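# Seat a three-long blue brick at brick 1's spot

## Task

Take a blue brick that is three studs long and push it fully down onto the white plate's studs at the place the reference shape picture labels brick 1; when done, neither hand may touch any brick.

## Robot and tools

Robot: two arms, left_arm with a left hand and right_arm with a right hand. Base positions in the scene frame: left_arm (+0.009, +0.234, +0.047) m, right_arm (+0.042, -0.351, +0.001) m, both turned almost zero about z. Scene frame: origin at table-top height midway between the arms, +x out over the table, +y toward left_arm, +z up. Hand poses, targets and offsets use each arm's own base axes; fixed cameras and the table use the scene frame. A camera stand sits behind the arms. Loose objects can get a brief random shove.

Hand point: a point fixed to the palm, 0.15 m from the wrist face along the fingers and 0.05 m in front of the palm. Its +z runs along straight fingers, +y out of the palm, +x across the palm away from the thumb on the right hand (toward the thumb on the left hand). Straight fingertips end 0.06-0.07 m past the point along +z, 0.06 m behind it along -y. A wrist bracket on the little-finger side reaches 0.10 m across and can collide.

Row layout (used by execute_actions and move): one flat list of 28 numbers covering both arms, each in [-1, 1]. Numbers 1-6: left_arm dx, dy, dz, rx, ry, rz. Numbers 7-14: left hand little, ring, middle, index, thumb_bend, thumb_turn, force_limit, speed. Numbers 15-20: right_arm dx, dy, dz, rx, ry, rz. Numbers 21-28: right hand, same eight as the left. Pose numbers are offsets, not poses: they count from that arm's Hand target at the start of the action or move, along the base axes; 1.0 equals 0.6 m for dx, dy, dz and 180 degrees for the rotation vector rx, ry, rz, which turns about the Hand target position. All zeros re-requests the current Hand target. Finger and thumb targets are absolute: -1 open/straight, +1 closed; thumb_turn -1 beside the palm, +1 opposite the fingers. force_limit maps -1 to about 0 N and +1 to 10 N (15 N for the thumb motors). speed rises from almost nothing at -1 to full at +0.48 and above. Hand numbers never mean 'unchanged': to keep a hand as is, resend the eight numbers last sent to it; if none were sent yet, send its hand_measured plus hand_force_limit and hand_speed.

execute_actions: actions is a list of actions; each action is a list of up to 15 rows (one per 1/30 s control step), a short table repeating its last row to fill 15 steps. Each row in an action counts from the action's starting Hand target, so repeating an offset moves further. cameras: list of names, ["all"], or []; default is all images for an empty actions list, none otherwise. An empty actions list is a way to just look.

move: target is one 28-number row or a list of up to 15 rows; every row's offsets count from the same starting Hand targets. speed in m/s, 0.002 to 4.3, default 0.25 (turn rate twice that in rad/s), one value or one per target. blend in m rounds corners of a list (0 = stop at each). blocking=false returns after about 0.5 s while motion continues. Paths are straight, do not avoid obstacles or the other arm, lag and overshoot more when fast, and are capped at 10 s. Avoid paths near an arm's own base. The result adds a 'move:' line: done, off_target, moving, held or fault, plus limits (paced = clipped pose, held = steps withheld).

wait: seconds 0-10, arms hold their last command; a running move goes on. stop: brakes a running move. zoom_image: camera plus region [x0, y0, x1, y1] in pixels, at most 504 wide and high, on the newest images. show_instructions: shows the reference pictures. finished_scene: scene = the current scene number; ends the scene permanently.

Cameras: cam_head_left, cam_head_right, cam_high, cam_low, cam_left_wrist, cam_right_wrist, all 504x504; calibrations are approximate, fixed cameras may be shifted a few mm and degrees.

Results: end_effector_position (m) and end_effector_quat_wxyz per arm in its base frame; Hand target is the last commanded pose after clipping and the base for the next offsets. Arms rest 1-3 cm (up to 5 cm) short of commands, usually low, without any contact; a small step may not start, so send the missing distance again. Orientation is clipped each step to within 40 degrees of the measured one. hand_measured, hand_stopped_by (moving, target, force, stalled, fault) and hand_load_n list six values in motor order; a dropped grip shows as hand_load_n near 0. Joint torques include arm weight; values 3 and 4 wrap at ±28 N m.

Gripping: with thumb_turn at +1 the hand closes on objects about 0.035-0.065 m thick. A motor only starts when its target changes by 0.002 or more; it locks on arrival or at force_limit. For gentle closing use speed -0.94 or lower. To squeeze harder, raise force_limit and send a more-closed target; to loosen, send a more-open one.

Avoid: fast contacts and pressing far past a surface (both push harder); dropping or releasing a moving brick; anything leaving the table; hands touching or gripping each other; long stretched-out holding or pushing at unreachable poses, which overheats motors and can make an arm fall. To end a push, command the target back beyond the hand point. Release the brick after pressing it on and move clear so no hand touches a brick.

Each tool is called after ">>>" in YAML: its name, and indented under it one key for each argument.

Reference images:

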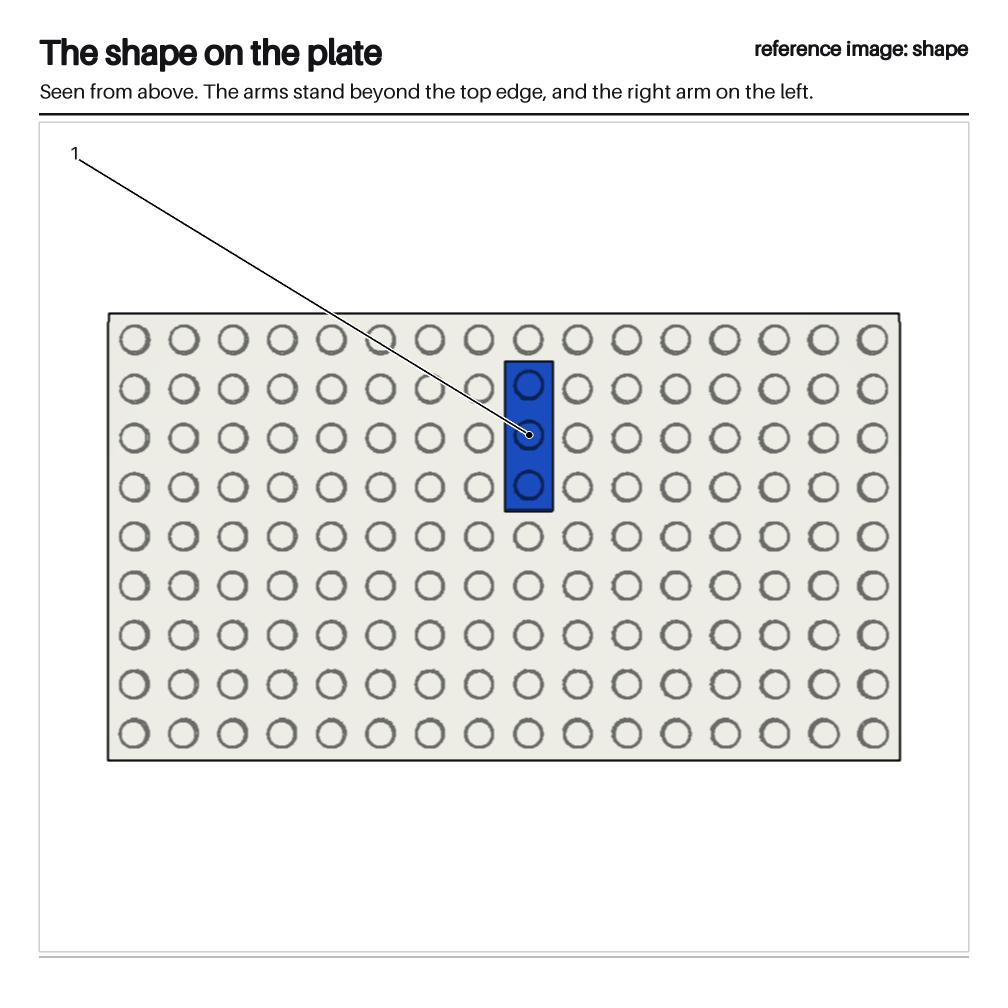

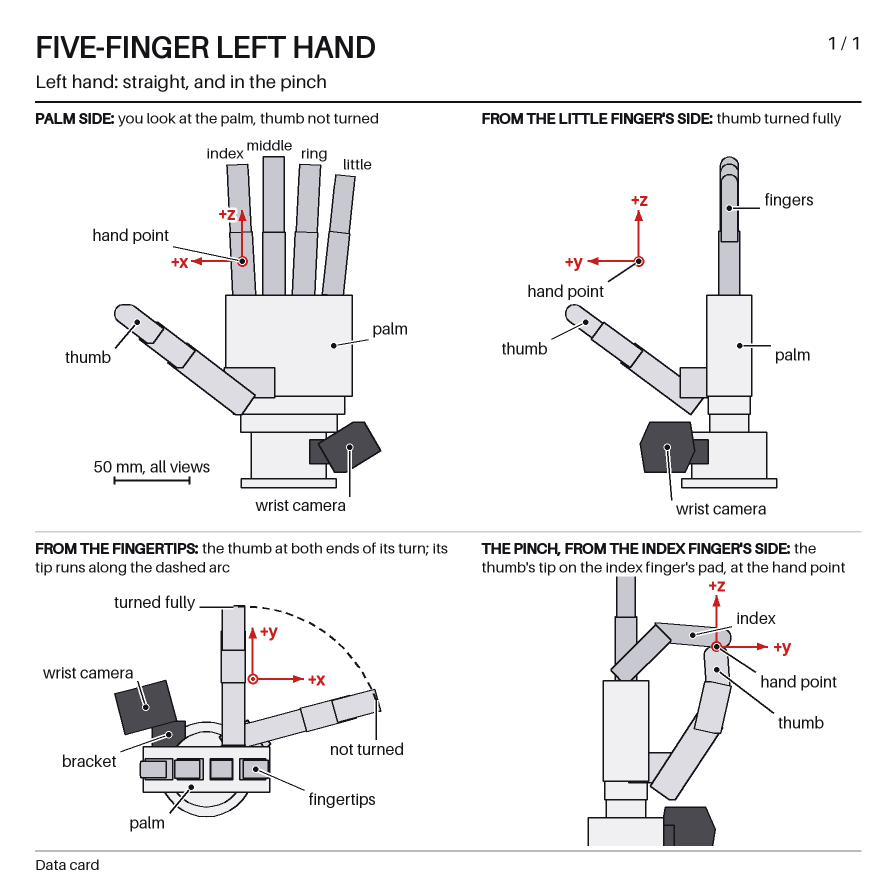

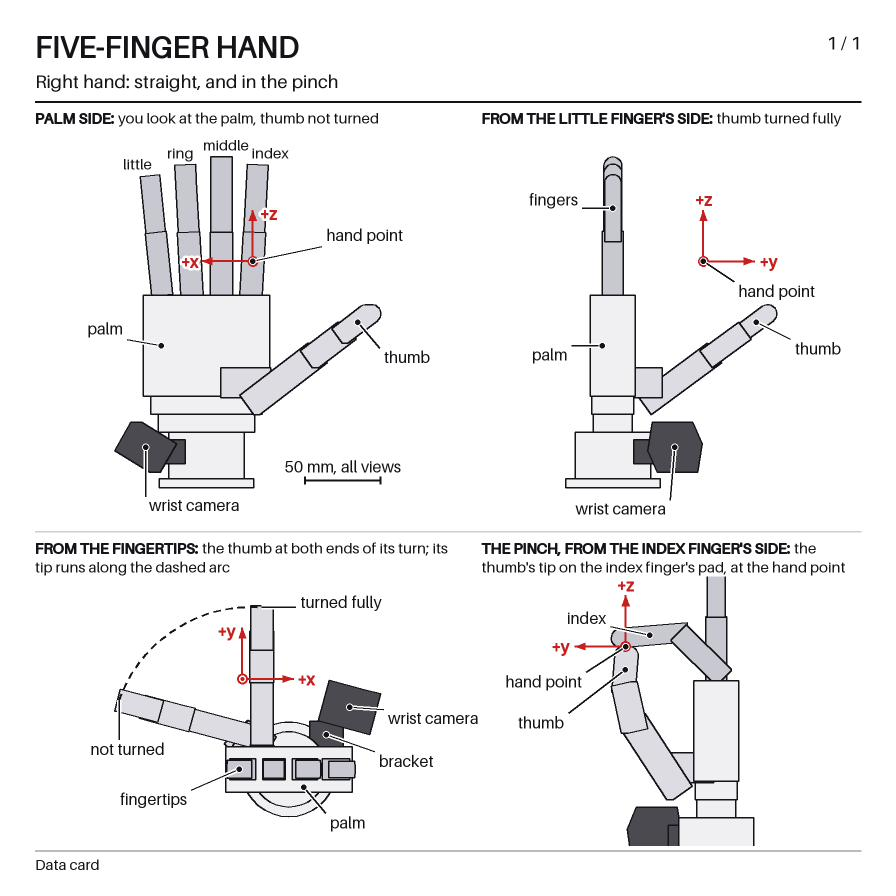

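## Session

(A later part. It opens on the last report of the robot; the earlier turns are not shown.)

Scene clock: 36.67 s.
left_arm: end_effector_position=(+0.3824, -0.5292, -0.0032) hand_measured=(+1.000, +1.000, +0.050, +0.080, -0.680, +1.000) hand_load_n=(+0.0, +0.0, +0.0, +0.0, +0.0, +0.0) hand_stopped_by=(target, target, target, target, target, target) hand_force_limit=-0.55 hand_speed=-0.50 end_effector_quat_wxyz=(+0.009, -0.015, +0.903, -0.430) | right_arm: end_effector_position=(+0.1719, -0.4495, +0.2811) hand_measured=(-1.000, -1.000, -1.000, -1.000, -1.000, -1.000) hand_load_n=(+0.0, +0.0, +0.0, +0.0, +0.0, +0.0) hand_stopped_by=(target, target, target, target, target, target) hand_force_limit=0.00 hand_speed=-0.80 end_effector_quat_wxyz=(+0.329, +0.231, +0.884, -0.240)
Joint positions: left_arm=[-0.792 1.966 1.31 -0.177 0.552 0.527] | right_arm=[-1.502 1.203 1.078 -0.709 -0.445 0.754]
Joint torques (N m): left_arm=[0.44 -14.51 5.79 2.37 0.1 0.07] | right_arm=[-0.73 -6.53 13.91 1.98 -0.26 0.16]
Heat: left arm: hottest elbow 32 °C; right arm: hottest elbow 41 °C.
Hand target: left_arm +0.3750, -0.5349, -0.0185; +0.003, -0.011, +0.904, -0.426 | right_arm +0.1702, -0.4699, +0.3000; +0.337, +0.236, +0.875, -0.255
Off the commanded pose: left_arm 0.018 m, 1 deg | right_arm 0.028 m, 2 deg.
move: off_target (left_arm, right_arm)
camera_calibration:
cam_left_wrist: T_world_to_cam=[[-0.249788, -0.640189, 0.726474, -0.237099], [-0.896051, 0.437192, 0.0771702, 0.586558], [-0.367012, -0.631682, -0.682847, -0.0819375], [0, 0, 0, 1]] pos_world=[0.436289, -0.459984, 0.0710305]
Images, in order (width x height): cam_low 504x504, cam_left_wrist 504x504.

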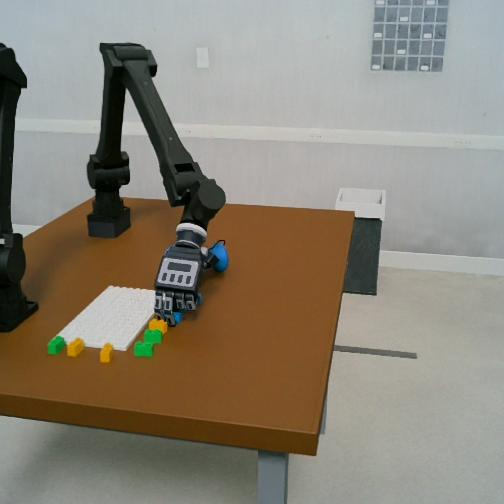

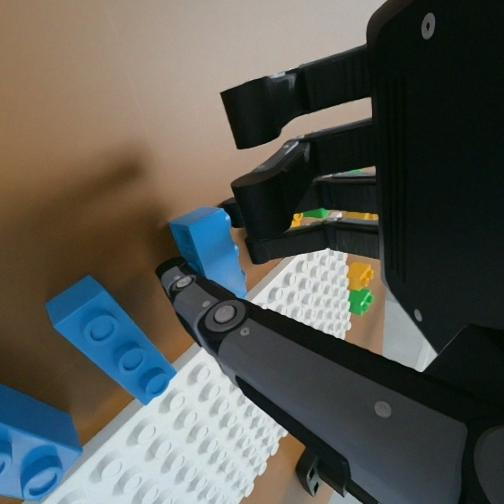

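>>> move:
  target:
    - [0,0,0.13,0,0,0,1,1,0.05,0.08,-0.68,1,-0.55,-0.5,0,0,0,0,0,0,-1,-1,-1,-1,-1,-1,0,-0.8]
    - [0.0225,0.108,0.1225,0,0,0,1,1,0.05,0.08,-0.68,1,-0.55,-0.5,0,0,0,0,0,0,-1,-1,-1,-1,-1,-1,0,-0.8]
  speed: 0.12
  blend: 0.015
  cameras: ["cam_low","cam_left_wrist","cam_head_right"]

>>> zoom_image:
  camera: "cam_left_wrist"
  region: [60, 100, 312, 352]

>>> zoom_image:
  camera: "cam_low"
  region: [130, 230, 230, 330]

>>> zoom_image:
  camera: "cam_head_right"
  region: [310, 310, 410, 410]

Scene clock: 42.40 s.
left_arm: end_effector_position=(+0.3871, -0.4744, +0.0480) hand_measured=(+1.000, +1.000, +0.050, +0.080, -0.680, +1.000) hand_load_n=(+0.0, +0.0, +0.0, +0.5, +0.0, +0.0) hand_stopped_by=(target, target, target, target, target, target) hand_force_limit=-0.55 hand_speed=-0.50 end_effector_quat_wxyz=(+0.000, -0.017, +0.905, -0.426) | right_arm: end_effector_position=(+0.1719, -0.4495, +0.2811) hand_measured=(-1.000, -1.000, -1.000, -1.000, -1.000, -1.000) hand_load_n=(+0.0, +0.0, +0.0, +0.0, +0.0, +0.0) hand_stopped_by=(target, target, target, target, target, target) hand_force_limit=0.00 hand_speed=-0.80 end_effector_quat_wxyz=(+0.329, +0.231, +0.884, -0.240)
Joint positions: left_arm=[-0.714 1.826 1.262 -0.327 0.611 0.598] | right_arm=[-1.502 1.203 1.078 -0.709 -0.445 0.754]
Joint torques (N m): left_arm=[2.67 -16.09 6 1.03 0.4 0.19] | right_arm=[-0.62 -6.77 13.93 1.98 -0.27 0.15]
Heat: left arm: hottest elbow 33 °C; right arm: hottest elbow 41 °C.
Hand target: left_arm +0.3885, -0.4702, +0.0552; +0.004, -0.011, +0.904, -0.427 | right_arm +0.1702, -0.4699, +0.3000; +0.337, +0.236, +0.875, -0.255
Off the commanded pose: left_arm 0.008 m, 1 deg | right_arm 0.028 m, 2 deg.
move: off_target (right_arm)
camera_calibration:
cam_left_wrist: T_world_to_cam=[[-0.240004, -0.645765, 0.724835, -0.244382], [-0.892264, 0.440894, 0.0973554, 0.562147], [-0.382444, -0.623378, -0.682009, -0.000855177], [0, 0, 0, 1]] pos_world=[0.442604, -0.406194, 0.121825]
Images, in order (width x height): cam_head_right 504x504, cam_low 504x504, cam_left_wrist 504x504.

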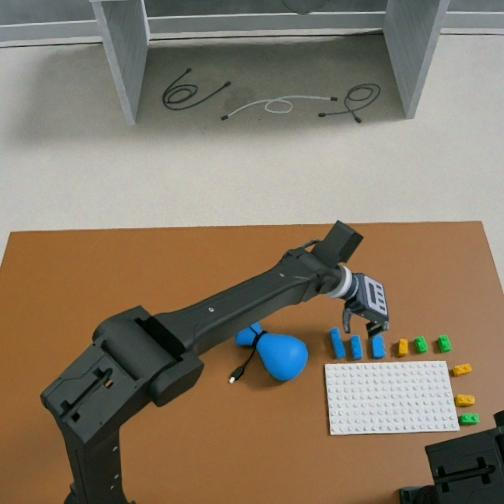

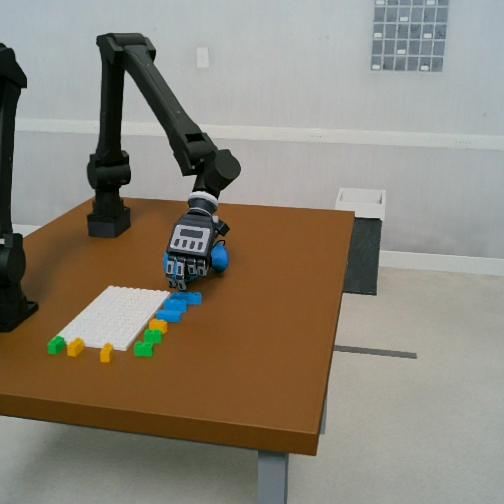

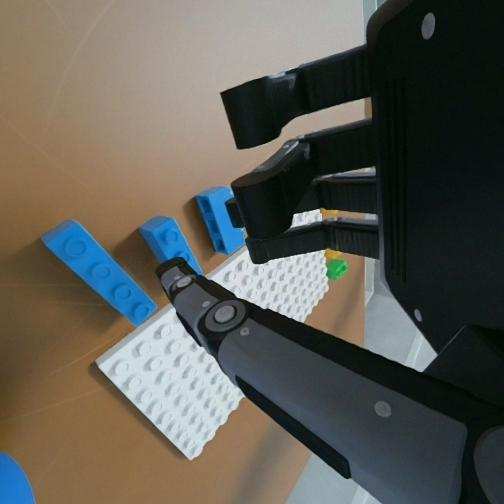

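Scaled by 2.000 from the camera's 504x504 image, which has a finer 720x720 frame.

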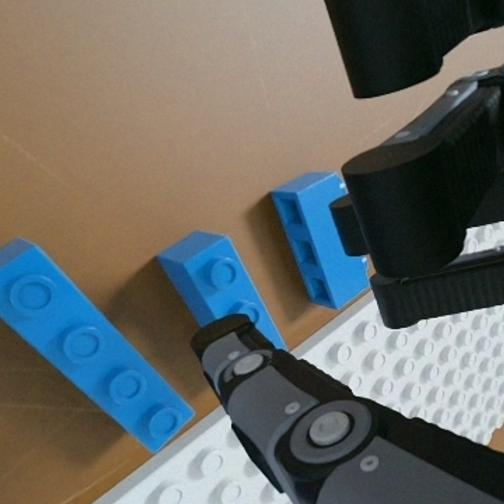

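Scaled by 5.040 from the camera's 504x504 image, which has a finer 720x720 frame.

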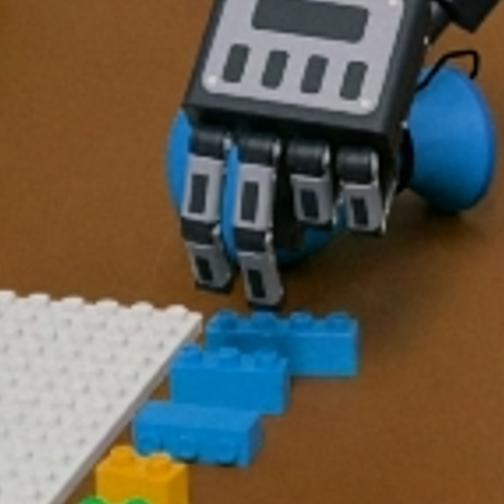

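Scaled by 5.040 from the camera's 504x504 image, which has a finer 720x720 frame.

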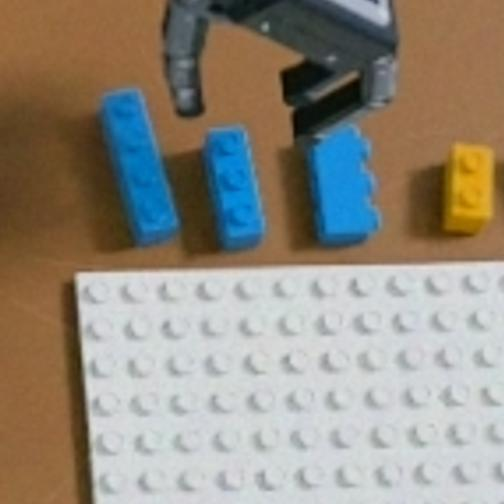

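>>> move:
  target:
    - [-0.0207,-0.0218,-0.045,0,0,0,1,1,0.03,0.06,-0.62,1,-0.55,-0.5,0,0,0,0,0,0,-1,-1,-1,-1,-1,-1,0,-0.8]
  speed: 0.12
  cameras: ["cam_low","cam_left_wrist"]

>>> zoom_image:
  camera: "cam_left_wrist"
  region: [100, 140, 300, 340]

>>> zoom_image:
  camera: "cam_low"
  region: [140, 240, 220, 320]

Scene clock: 46.53 s.
left_arm: end_effector_position=(+0.3828, -0.4763, +0.0389) hand_measured=(+1.000, +1.000, +0.030, +0.060, -0.620, +1.000) hand_load_n=(+0.0, +0.0, +0.0, +0.0, +0.0, +0.0) hand_stopped_by=(target, target, target, target, target, target) hand_force_limit=-0.55 hand_speed=-0.50 end_effector_quat_wxyz=(+0.010, -0.010, +0.903, -0.428) | right_arm: end_effector_position=(+0.1719, -0.4495, +0.2811) hand_measured=(-1.000, -1.000, -1.000, -1.000, -1.000, -1.000) hand_load_n=(+0.0, +0.0, +0.0, +0.0, +0.0, +0.0) hand_stopped_by=(target, target, target, target, target, target) hand_force_limit=0.00 hand_speed=-0.80 end_effector_quat_wxyz=(+0.329, +0.231, +0.884, -0.240)
Joint positions: left_arm=[-0.725 1.826 1.23 -0.274 0.596 0.599] | right_arm=[-1.502 1.203 1.078 -0.709 -0.445 0.754]
Joint torques (N m): left_arm=[0.26 -12.92 5.83 2.17 0.14 -0.06] | right_arm=[-0.44 -6.59 13.93 2.02 -0.26 0.15]
Heat: left arm: hottest elbow 33 °C; right arm: hottest elbow 42 °C.
Hand target: left_arm +0.3761, -0.4832, +0.0282; +0.004, -0.011, +0.904, -0.427 | right_arm +0.1702, -0.4699, +0.3000; +0.337, +0.236, +0.875, -0.255
Off the commanded pose: left_arm 0.014 m, 1 deg | right_arm 0.028 m, 2 deg.
move: off_target (left_arm, right_arm)
camera_calibration:
cam_left_wrist: T_world_to_cam=[[-0.258836, -0.641108, 0.722485, -0.230477], [-0.893298, 0.443423, 0.0734467, 0.562653], [-0.367454, -0.626384, -0.687474, -0.016818], [0, 0, 0, 1]] pos_world=[0.436781, -0.407789, 0.11363]
Images, in order (width x height): cam_low 504x504, cam_left_wrist 504x504.

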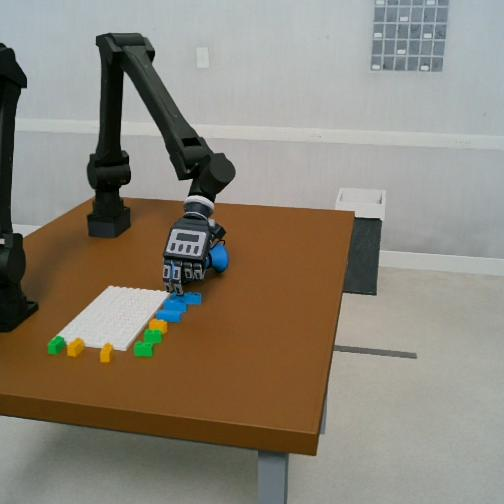

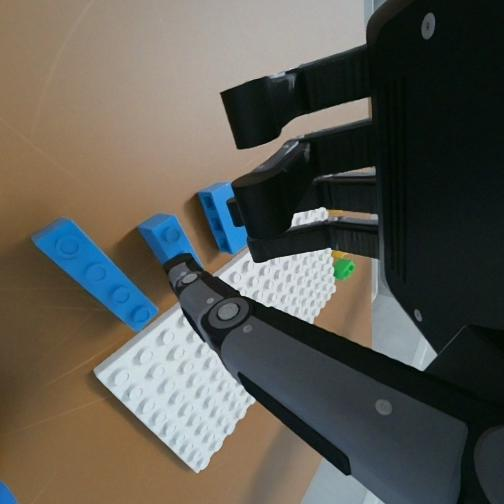

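Scaled by 2.520 from the camera's 504x504 image, which has a finer 720x720 frame.

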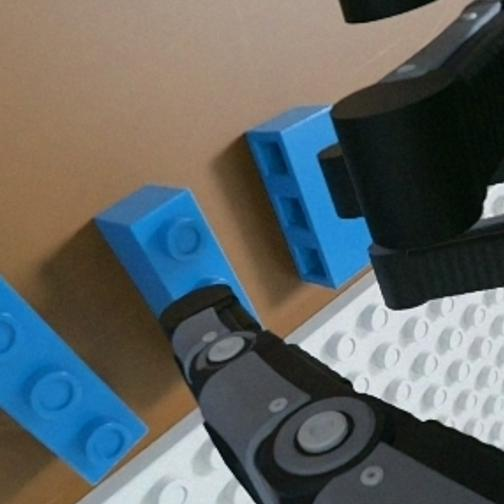

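Scaled by 6.300 from the camera's 504x504 image, which has a finer 720x720 frame.

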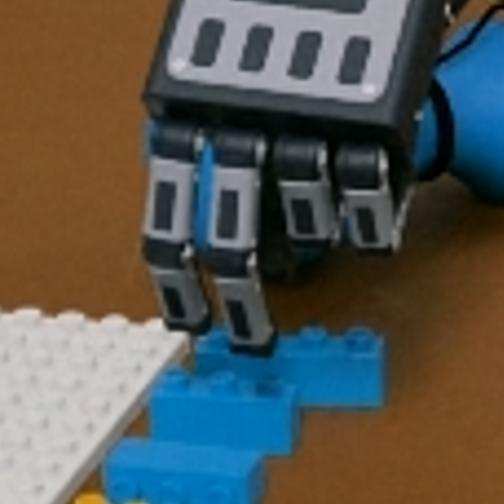

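>>> move:
  target:
    - [0.0012,-0.0038,-0.0745,0,0,0,1,1,0.12,0.17,-0.62,1,-0.55,-0.3,0,0,0,0,0,0,-1,-1,-1,-1,-1,-1,0,-0.8]
  speed: 0.06
  cameras: ["cam_low","cam_left_wrist"]

>>> zoom_image:
  camera: "cam_left_wrist"
  region: [100, 140, 260, 300]

>>> zoom_image:
  camera: "cam_low"
  region: [140, 250, 220, 330]

Scene clock: 51.27 s.
left_arm: end_effector_position=(+0.3839, -0.4789, -0.0046) hand_measured=(+1.000, +1.000, +0.120, +0.170, -0.620, +1.000) hand_load_n=(+0.0, +0.0, +0.0, +0.0, +0.0, +0.0) hand_stopped_by=(target, target, target, target, target, target) hand_force_limit=-0.55 hand_speed=-0.30 end_effector_quat_wxyz=(+0.010, -0.010, +0.903, -0.429) | right_arm: end_effector_position=(+0.1719, -0.4495, +0.2811) hand_measured=(-1.000, -1.000, -1.000, -1.000, -1.000, -1.000) hand_load_n=(+0.0, +0.0, +0.0, +0.0, +0.0, +0.0) hand_stopped_by=(target, target, target, target, target, target) hand_force_limit=0.00 hand_speed=-0.80 end_effector_quat_wxyz=(+0.329, +0.231, +0.884, -0.240)
Joint positions: left_arm=[-0.728 1.9 1.203 -0.171 0.595 0.597] | right_arm=[-1.502 1.203 1.078 -0.709 -0.445 0.754]
Joint torques (N m): left_arm=[0.44 -13.68 5.67 2.37 0.14 -0.07] | right_arm=[-0.56 -6.59 13.96 1.99 -0.26 0.15]
Heat: left arm: hottest elbow 33 °C; right arm: hottest elbow 42 °C.
Hand target: left_arm +0.3767, -0.4856, -0.0166; +0.003, -0.011, +0.904, -0.427 | right_arm +0.1702, -0.4699, +0.3000; +0.337, +0.236, +0.875, -0.255
Off the commanded pose: left_arm 0.015 m, 1 deg | right_arm 0.028 m, 2 deg.
move: off_target (left_arm, right_arm)
camera_calibration:
cam_left_wrist: T_world_to_cam=[[-0.259834, -0.640369, 0.722782, -0.1997], [-0.893389, 0.443513, 0.0717772, 0.567952], [-0.366527, -0.627075, -0.687339, -0.0486569], [0, 0, 0, 1]] pos_world=[0.43768, -0.410288, 0.07013]
Images, in order (width x height): cam_low 504x504, cam_left_wrist 504x504.

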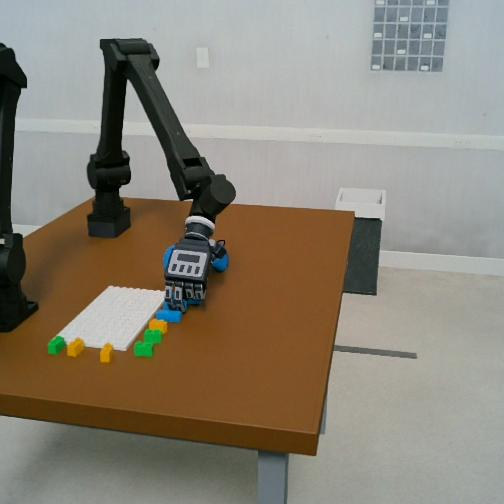

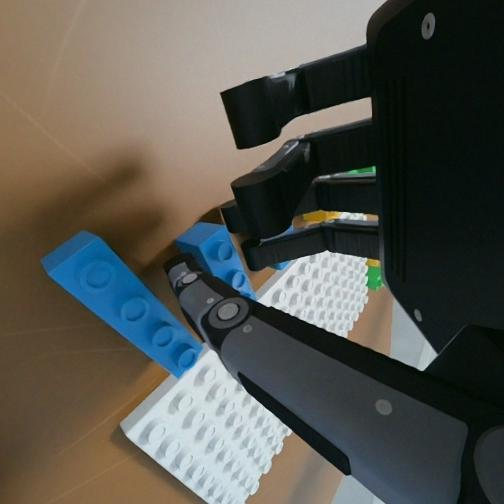

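Scaled by 3.150 from the camera's 504x504 image, which has a finer 720x720 frame.

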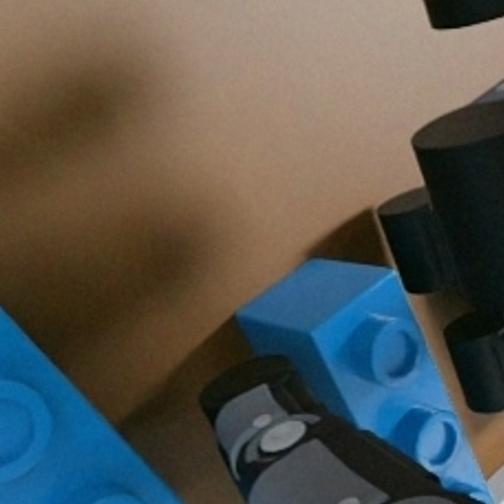

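Scaled by 6.300 from the camera's 504x504 image, which has a finer 720x720 frame.

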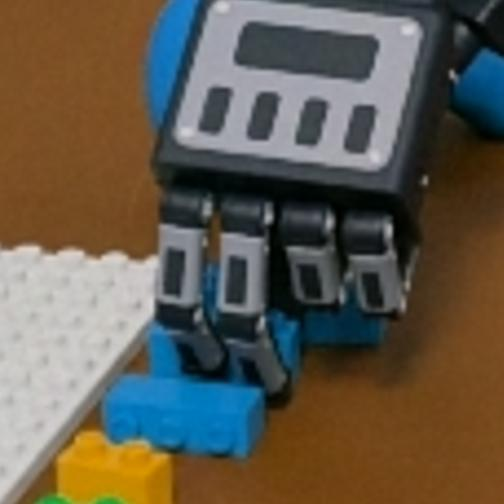

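>>> move:
  target:
    - [-0.0125,0.0017,0,0,0,0,1,1,0.12,0.17,-0.62,1,-0.55,-0.3,0,0,0,0,0,0,-1,-1,-1,-1,-1,-1,0,-0.8]
  speed: 0.05
  cameras: ["cam_low","cam_left_wrist"]

>>> zoom_image:
  camera: "cam_left_wrist"
  region: [100, 140, 260, 300]

>>> zoom_image:
  camera: "cam_low"
  region: [140, 250, 220, 330]

Scene clock: 54.47 s.
left_arm: end_effector_position=(+0.3799, -0.4777, -0.0091) hand_measured=(+1.000, +1.000, +0.120, +0.170, -0.620, +1.000) hand_load_n=(+0.0, +0.5, -1.5, +0.0, +0.0, +0.0) hand_stopped_by=(target, target, target, target, target, target) hand_force_limit=-0.55 hand_speed=-0.30 end_effector_quat_wxyz=(+0.010, -0.011, +0.904, -0.428) | right_arm: end_effector_position=(+0.1719, -0.4495, +0.2811) hand_measured=(-1.000, -1.000, -1.000, -1.000, -1.000, -1.000) hand_load_n=(+0.0, +0.0, +0.0, +0.0, +0.0, +0.0) hand_stopped_by=(target, target, target, target, target, target) hand_force_limit=0.00 hand_speed=-0.80 end_effector_quat_wxyz=(+0.329, +0.231, +0.884, -0.240)
Joint positions: left_arm=[-0.731 1.9 1.189 -0.156 0.59 0.593] | right_arm=[-1.502 1.203 1.078 -0.709 -0.445 0.754]
Joint torques (N m): left_arm=[0.09 -14.56 4.86 2.28 0.1 -0.07] | right_arm=[-0.62 -6.65 13.96 2.04 -0.27 0.15]
Heat: left arm: hottest elbow 33 °C; right arm: hottest elbow 43 °C.
Hand target: left_arm +0.3693, -0.4844, -0.0167; +0.003, -0.011, +0.904, -0.427 | right_arm +0.1702, -0.4699, +0.3000; +0.337, +0.236, +0.875, -0.255
Off the commanded pose: left_arm 0.015 m, 1 deg | right_arm 0.028 m, 2 deg.
move: off_target (left_arm, right_arm)
camera_calibration:
cam_left_wrist: T_world_to_cam=[[-0.258028, -0.642601, 0.721446, -0.198464], [-0.894077, 0.441801, 0.0737476, 0.563677], [-0.366126, -0.625999, -0.688532, -0.0521142], [0, 0, 0, 1]] pos_world=[0.433681, -0.40919, 0.065729]
Images, in order (width x height): cam_low 504x504, cam_left_wrist 504x504.

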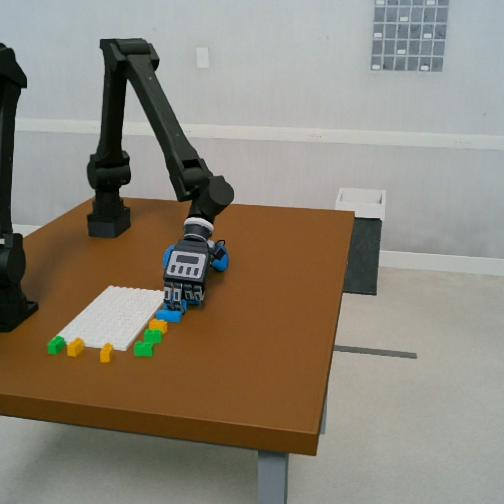

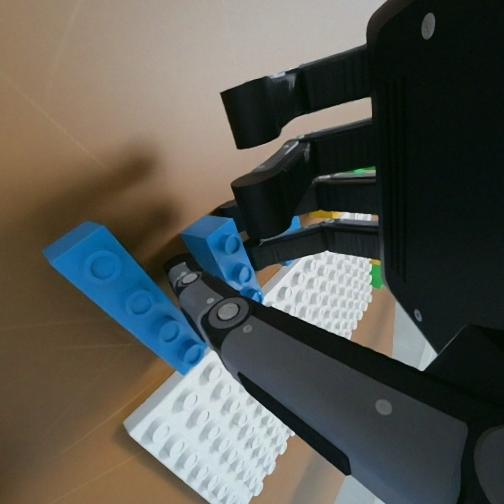

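Scaled by 3.150 from the camera's 504x504 image, which has a finer 720x720 frame.

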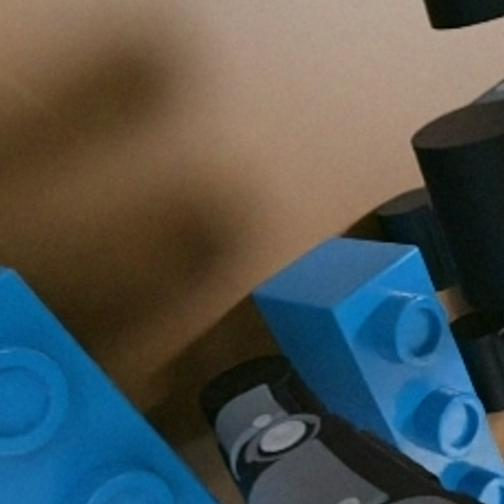

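Scaled by 6.300 from the camera's 504x504 image, which has a finer 720x720 frame.

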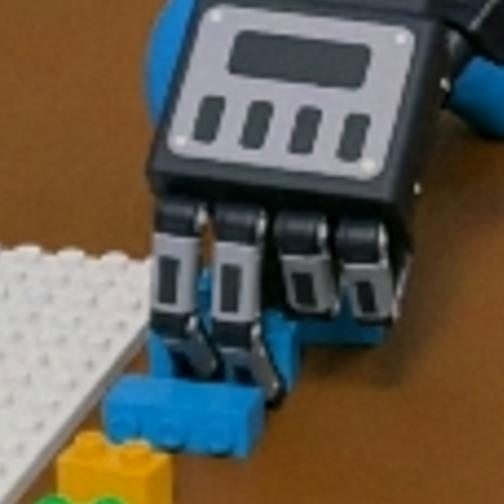

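>>> move:
  target:
    - [0.0032,-0.0038,0.105,0,0,0,1,1,0.12,0.17,-0.62,1,-0.55,-0.3,0,0,0,0,0,0,-1,-1,-1,-1,-1,-1,0,-0.8]
    - [0.0032,-0.0038,0.0017,0,0,0,1,1,0.12,0.17,-0.62,1,-0.55,-0.3,0,0,0,0,0,0,-1,-1,-1,-1,-1,-1,0,-0.8]
  speed: 0.08
  cameras: ["cam_low","cam_left_wrist"]

>>> zoom_image:
  camera: "cam_left_wrist"
  region: [100, 140, 260, 300]

>>> zoom_image:
  camera: "cam_low"
  region: [140, 250, 220, 330]

Scene clock: 59.63 s.
left_arm: end_effector_position=(+0.3779, -0.4795, -0.0052) hand_measured=(+1.000, +1.000, +0.120, +0.170, -0.620, +1.000) hand_load_n=(+0.0, +0.0, +0.0, +0.0, +0.0, +0.5) hand_stopped_by=(target, target, target, target, target, target) hand_force_limit=-0.55 hand_speed=-0.30 end_effector_quat_wxyz=(+0.010, -0.010, +0.904, -0.428) | right_arm: end_effector_position=(+0.1719, -0.4495, +0.2811) hand_measured=(-1.000, -1.000, -1.000, -1.000, -1.000, -1.000) hand_load_n=(+0.0, +0.0, +0.0, +0.0, +0.0, +0.0) hand_stopped_by=(target, target, target, target, target, target) hand_force_limit=0.00 hand_speed=-0.80 end_effector_quat_wxyz=(+0.329, +0.231, +0.884, -0.240)
Joint positions: left_arm=[-0.736 1.893 1.19 -0.163 0.589 0.59] | right_arm=[-1.502 1.203 1.078 -0.709 -0.445 0.754]
Joint torques (N m): left_arm=[0.09 -13.45 5.71 2.33 0.16 -0.06] | right_arm=[-0.5 -6.77 13.96 2.02 -0.27 0.15]
Heat: left arm: hottest elbow 33 °C; right arm: hottest elbow 43 °C.
Hand target: left_arm +0.3711, -0.4869, -0.0155; +0.004, -0.011, +0.904, -0.427 | right_arm +0.1702, -0.4699, +0.3000; +0.337, +0.236, +0.875, -0.255
Off the commanded pose: left_arm 0.014 m, 1 deg | right_arm 0.028 m, 2 deg.
move: off_target (left_arm, right_arm)
camera_calibration:
cam_left_wrist: T_world_to_cam=[[-0.258777, -0.641805, 0.721887, -0.202369], [-0.893186, 0.443532, 0.0741456, 0.56283], [-0.367767, -0.625592, -0.688028, -0.0504729], [0, 0, 0, 1]] pos_world=[0.431781, -0.41109, 0.0696291]
Images, in order (width x height): cam_low 504x504, cam_left_wrist 504x504.

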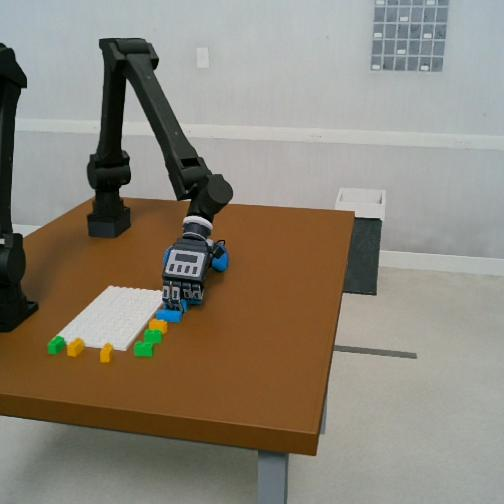

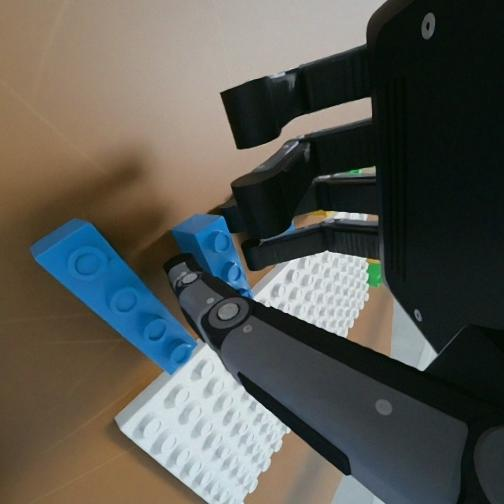

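Scaled by 3.150 from the camera's 504x504 image, which has a finer 720x720 frame.

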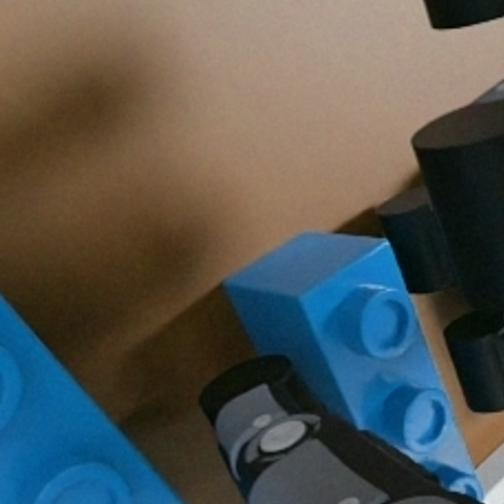

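Scaled by 6.300 from the camera's 504x504 image, which has a finer 720x720 frame.

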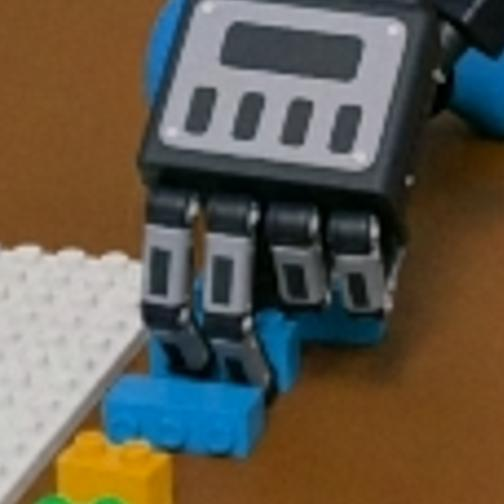

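>>> move:
  target:
    - [0,0,0,0,0,0,1,1,0.19,0.25,-0.55,1,-0.55,-0.6,0,0,0,0,0,0,-1,-1,-1,-1,-1,-1,0,-0.8]
    - [0,0,0,0,0,0,1,1,0.35,0.42,-0.35,1,-0.55,-0.85,0,0,0,0,0,0,-1,-1,-1,-1,-1,-1,0,-0.8]
  speed: 0.05
  cameras: ["cam_low","cam_left_wrist"]

>>> zoom_image:
  camera: "cam_left_wrist"
  region: [100, 140, 260, 300]

>>> zoom_image:
  camera: "cam_low"
  region: [140, 250, 220, 330]

Scene clock: 61.97 s.
left_arm: end_effector_position=(+0.3779, -0.4795, -0.0052) hand_measured=(+1.000, +1.000, +0.228, +0.290, -0.534, +1.000) hand_load_n=(+0.0, +0.0, +5.0, +2.5, +7.0, +1.0) hand_stopped_by=(target, target, force, force, force, target) hand_force_limit=-0.55 hand_speed=-0.85 end_effector_quat_wxyz=(+0.010, -0.010, +0.904, -0.428) | right_arm: end_effector_position=(+0.1719, -0.4495, +0.2811) hand_measured=(-1.000, -1.000, -1.000, -1.000, -1.000, -1.000) hand_load_n=(+0.0, +0.0, +0.0, +0.0, +0.0, +0.0) hand_stopped_by=(target, target, target, target, target, target) hand_force_limit=0.00 hand_speed=-0.80 end_effector_quat_wxyz=(+0.329, +0.231, +0.884, -0.240)
Joint positions: left_arm=[-0.736 1.893 1.19 -0.163 0.589 0.59] | right_arm=[-1.502 1.203 1.078 -0.709 -0.445 0.754]
Joint torques (N m): left_arm=[0.56 -13.27 5.67 2.28 0.19 -0.04] | right_arm=[-0.73 -6.71 13.94 2 -0.27 0.14]
Heat: left arm: hottest elbow 33 °C; right arm: hottest elbow 43 °C.
Hand target: left_arm +0.3711, -0.4869, -0.0155; +0.004, -0.011, +0.904, -0.427 | right_arm +0.1702, -0.4699, +0.3000; +0.337, +0.236, +0.875, -0.255
Off the commanded pose: left_arm 0.014 m, 1 deg | right_arm 0.028 m, 2 deg.
move: off_target (left_arm, right_arm); target 2's new numbers were sent with left_arm's hand 0.014 m and 1 deg from that target
camera_calibration:
cam_left_wrist: T_world_to_cam=[[-0.258777, -0.641805, 0.721887, -0.202369], [-0.893186, 0.443532, 0.0741456, 0.56283], [-0.367767, -0.625592, -0.688028, -0.0504729], [0, 0, 0, 1]] pos_world=[0.431781, -0.41109, 0.0696291]
Images, in order (width x height): cam_low 504x504, cam_left_wrist 504x504.

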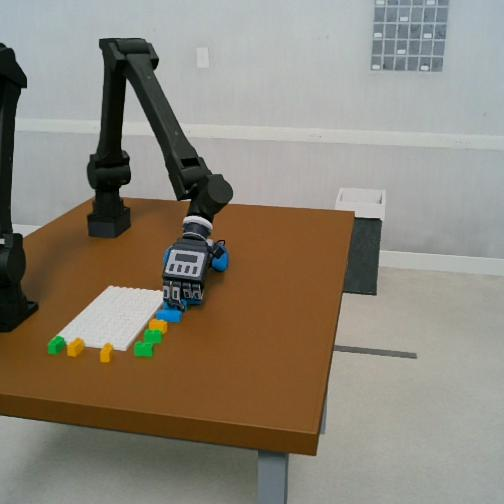

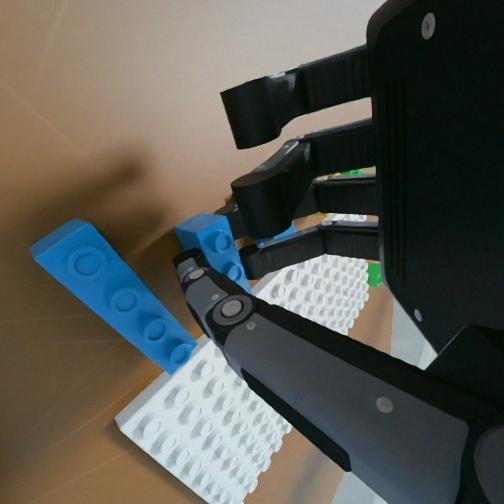

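Scaled by 3.150 from the camera's 504x504 image, which has a finer 720x720 frame.

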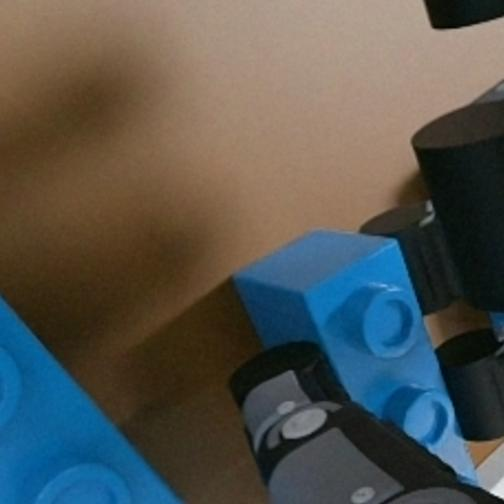

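Scaled by 6.300 from the camera's 504x504 image, which has a finer 720x720 frame.

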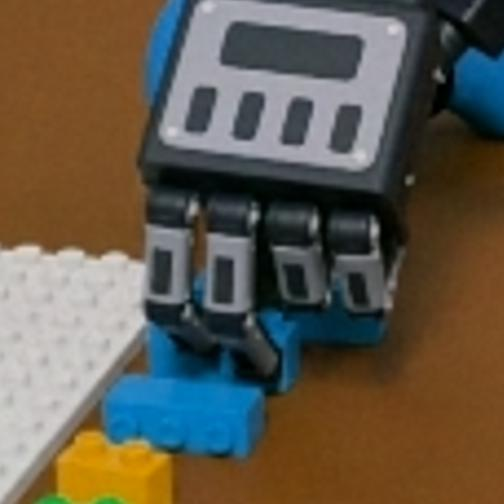

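>>> move:
  target:
    - [0,0,0.117,0,0,0,1,1,0.35,0.42,-0.35,1,-0.55,-0.85,0,0,0,0,0,0,-1,-1,-1,-1,-1,-1,0,-0.8]
    - [-0.237,-0.1045,0.133,0,0,0,1,1,0.35,0.42,-0.35,1,-0.55,-0.85,0,0,0,0,0,0,-1,-1,-1,-1,-1,-1,0,-0.8]
    - [-0.237,-0.1045,0.0575,0,0,0,1,1,0.35,0.42,-0.35,1,-0.55,-0.85,0,0,0,0,0,0,-1,-1,-1,-1,-1,-1,0,-0.8]
  speed: 0.15
  blend: 0.02
  cameras: ["cam_low","cam_left_wrist","cam_head_right"]

>>> zoom_image:
  camera: "cam_left_wrist"
  region: [100, 140, 260, 300]

>>> zoom_image:
  camera: "cam_low"
  region: [60, 240, 160, 340]

Scene clock: 67.57 s.
left_arm: end_effector_position=(+0.2332, -0.5443, +0.0262) hand_measured=(+1.000, +1.000, +0.228, +0.290, -0.534, +1.000) hand_load_n=(+0.0, +0.0, +5.5, +2.0, +7.5, +1.0) hand_stopped_by=(target, target, force, force, force, target) hand_force_limit=-0.55 hand_speed=-0.85 end_effector_quat_wxyz=(+0.007, -0.007, +0.905, -0.426) | right_arm: end_effector_position=(+0.1719, -0.4495, +0.2811) hand_measured=(-1.000, -1.000, -1.000, -1.000, -1.000, -1.000) hand_load_n=(+0.0, +0.0, +0.0, +0.0, +0.0, +0.0) hand_stopped_by=(target, target, target, target, target, target) hand_force_limit=0.00 hand_speed=-0.80 end_effector_quat_wxyz=(+0.329, +0.231, +0.884, -0.240)
Joint positions: left_arm=[-1.027 1.751 1.061 -0.07 0.392 0.357] | right_arm=[-1.502 1.203 1.078 -0.709 -0.445 0.754]
Joint torques (N m): left_arm=[0.38 -12.04 5.97 2.58 0 -0.09] | right_arm=[-0.62 -6.77 13.94 1.99 -0.28 0.14]
Heat: left arm: hottest elbow 33 °C; right arm: hottest elbow 44 °C.
Hand target: left_arm +0.2290, -0.5495, +0.0188; +0.003, -0.011, +0.904, -0.426 | right_arm +0.1702, -0.4699, +0.3000; +0.337, +0.236, +0.875, -0.255
Off the commanded pose: left_arm 0.010 m, 1 deg | right_arm 0.028 m, 2 deg.
move: off_target (right_arm)
camera_calibration:
cam_left_wrist: T_world_to_cam=[[-0.262181, -0.642924, 0.71966, -0.303805], [-0.889804, 0.4497, 0.0775826, 0.462591], [-0.373511, -0.620015, -0.689979, -0.118293], [0, 0, 0, 1]] pos_world=[0.28778, -0.476694, 0.101127]
Images, in order (width x height): cam_head_right 504x504, cam_low 504x504, cam_left_wrist 504x504.

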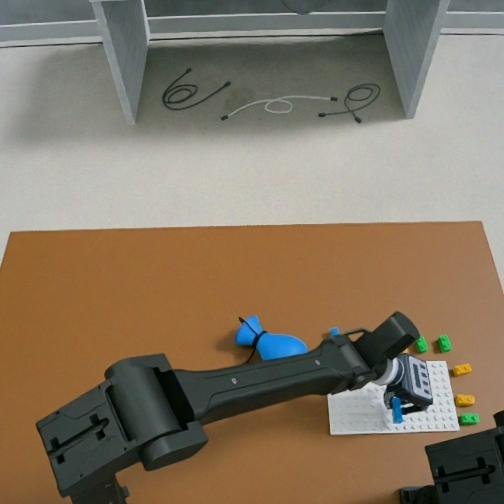

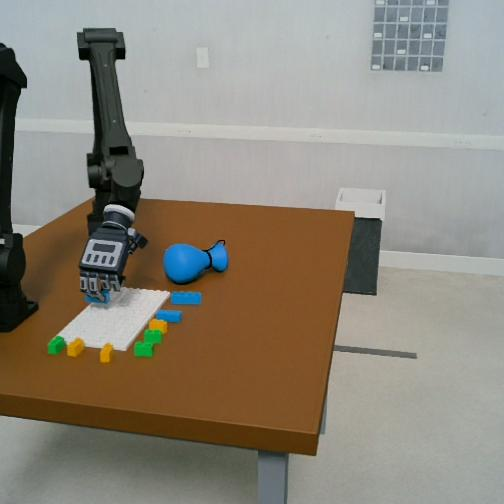

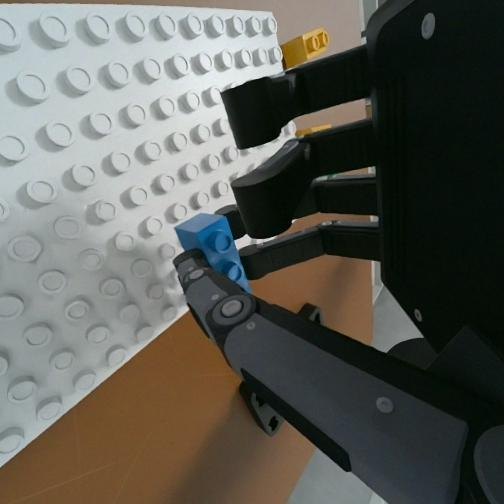

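Scaled by 3.150 from the camera's 504x504 image, which has a finer 720x720 frame.

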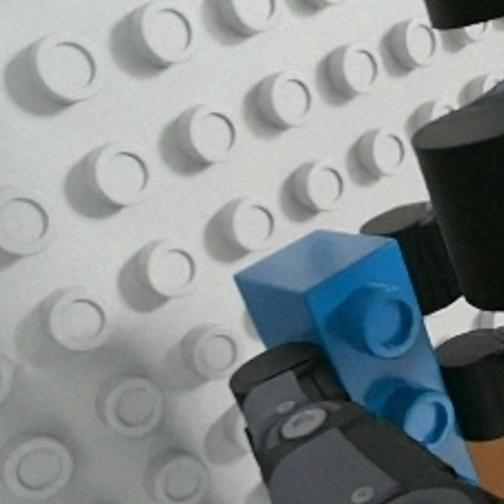

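Scaled by 5.040 from the camera's 504x504 image, which has a finer 720x720 frame.

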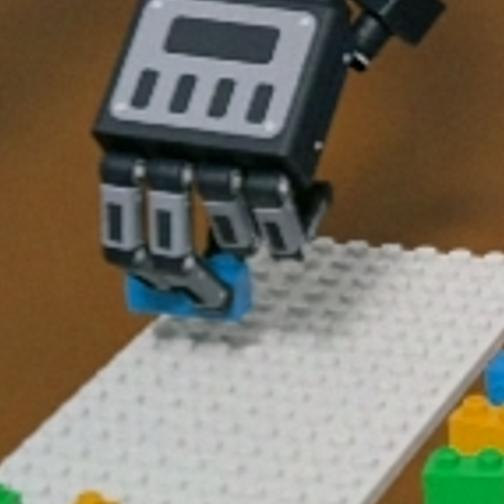

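>>> zoom_image:
  camera: "cam_left_wrist"
  region: [0, 0, 300, 300]

>>> zoom_image:
  camera: "cam_left_wrist"
  region: [150, 0, 300, 150]

>>> zoom_image:
  camera: "cam_head_right"
  region: [310, 340, 470, 500]

Scaled by 1.680 from the camera's 504x504 image, which has a finer 720x720 frame.

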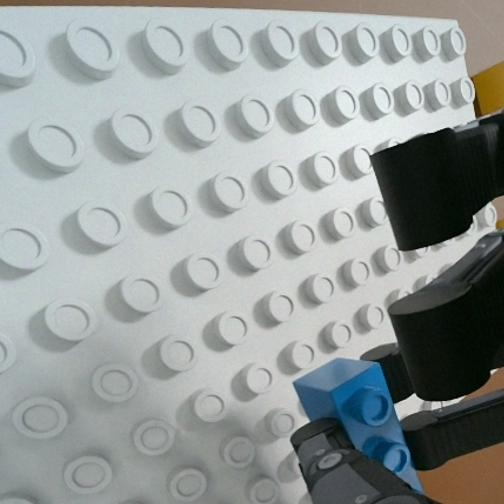

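Scaled by 3.360 from the camera's 504x504 image, which has a finer 720x720 frame.

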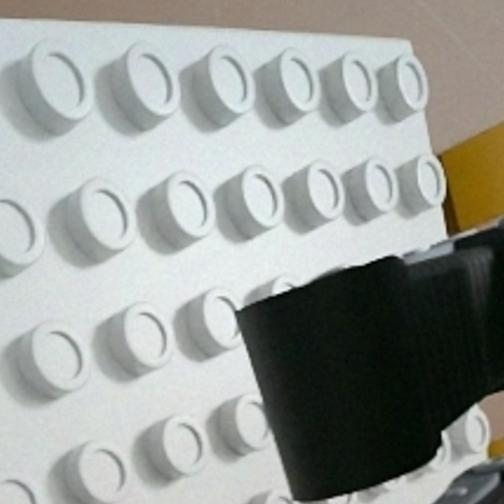

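Scaled by 3.150 from the camera's 504x504 image, which has a finer 720x720 frame.

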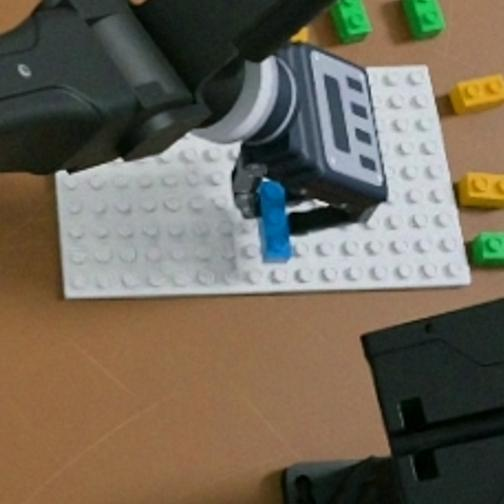

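>>> move:
  target: [0.0378,0.0215,0,0,0,0,1,1,0.35,0.42,-0.35,1,-0.55,-0.85,0,0,0,0,0,0,-1,-1,-1,-1,-1,-1,0,-0.8]
  speed: 0.1
  cameras: ["cam_left_wrist"]

>>> zoom_image:
  camera: "cam_left_wrist"
  region: [100, 140, 260, 300]

Scene clock: 73.53 s.
left_arm: end_effector_position=(+0.2443, -0.5383, +0.0278) hand_measured=(+1.000, +1.000, +0.228, +0.290, -0.534, +1.000) hand_load_n=(+0.0, +0.0, +5.0, +2.5, +7.5, +1.5) hand_stopped_by=(target, target, force, force, force, target) hand_force_limit=-0.55 hand_speed=-0.85 end_effector_quat_wxyz=(+0.002, -0.012, +0.902, -0.431) | right_arm: end_effector_position=(+0.1719, -0.4495, +0.2811) hand_measured=(-1.000, -1.000, -1.000, -1.000, -1.000, -1.000) hand_load_n=(+0.0, +0.0, +0.0, +0.0, +0.0, +0.0) hand_stopped_by=(target, target, target, target, target, target) hand_force_limit=0.00 hand_speed=-0.80 end_effector_quat_wxyz=(+0.329, +0.231, +0.884, -0.240)
Joint positions: left_arm=[-0.997 1.751 1.061 -0.07 0.423 0.363] | right_arm=[-1.502 1.203 1.078 -0.709 -0.445 0.754]
Joint torques (N m): left_arm=[2.84 -12.04 6.32 1.88 0.23 0.25] | right_arm=[-0.73 -6.65 13.9 2.03 -0.26 0.15]
Heat: left arm: hottest elbow 33 °C; right arm: hottest elbow 44 °C.
Hand target: left_arm +0.2517, -0.5365, +0.0188; +0.003, -0.011, +0.904, -0.426 | right_arm +0.1702, -0.4699, +0.3000; +0.337, +0.236, +0.875, -0.255
Off the commanded pose: left_arm 0.012 m, 1 deg | right_arm 0.028 m, 2 deg.
move: off_target (left_arm, right_arm)
camera_calibration:
cam_left_wrist: T_world_to_cam=[[-0.249346, -0.635905, 0.730378, -0.297917], [-0.89062, 0.44675, 0.0849124, 0.468007], [-0.380292, -0.629317, -0.677745, -0.112907], [0, 0, 0, 1]] pos_world=[0.299594, -0.469583, 0.10133]
Images, in order (width x height): cam_left_wrist 504x504.

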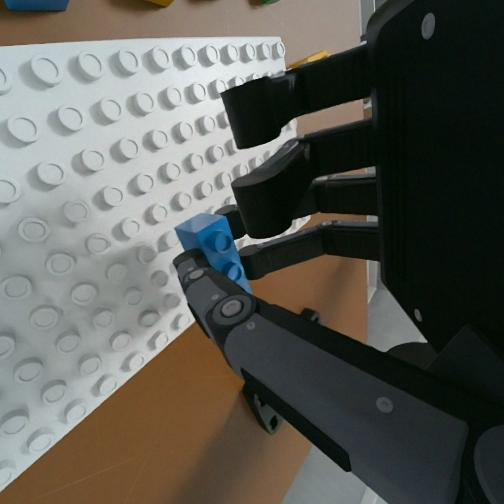

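Scaled by 3.150 from the camera's 504x504 image, which has a finer 720x720 frame.

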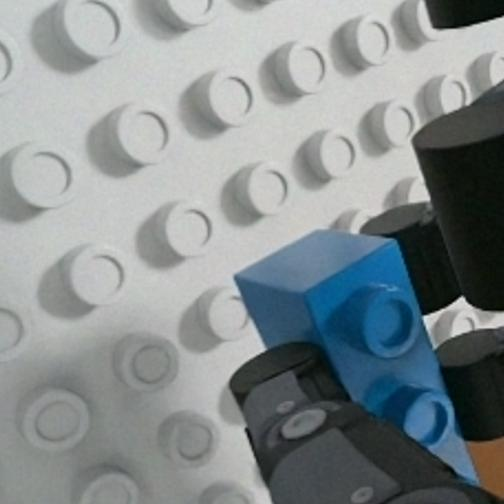

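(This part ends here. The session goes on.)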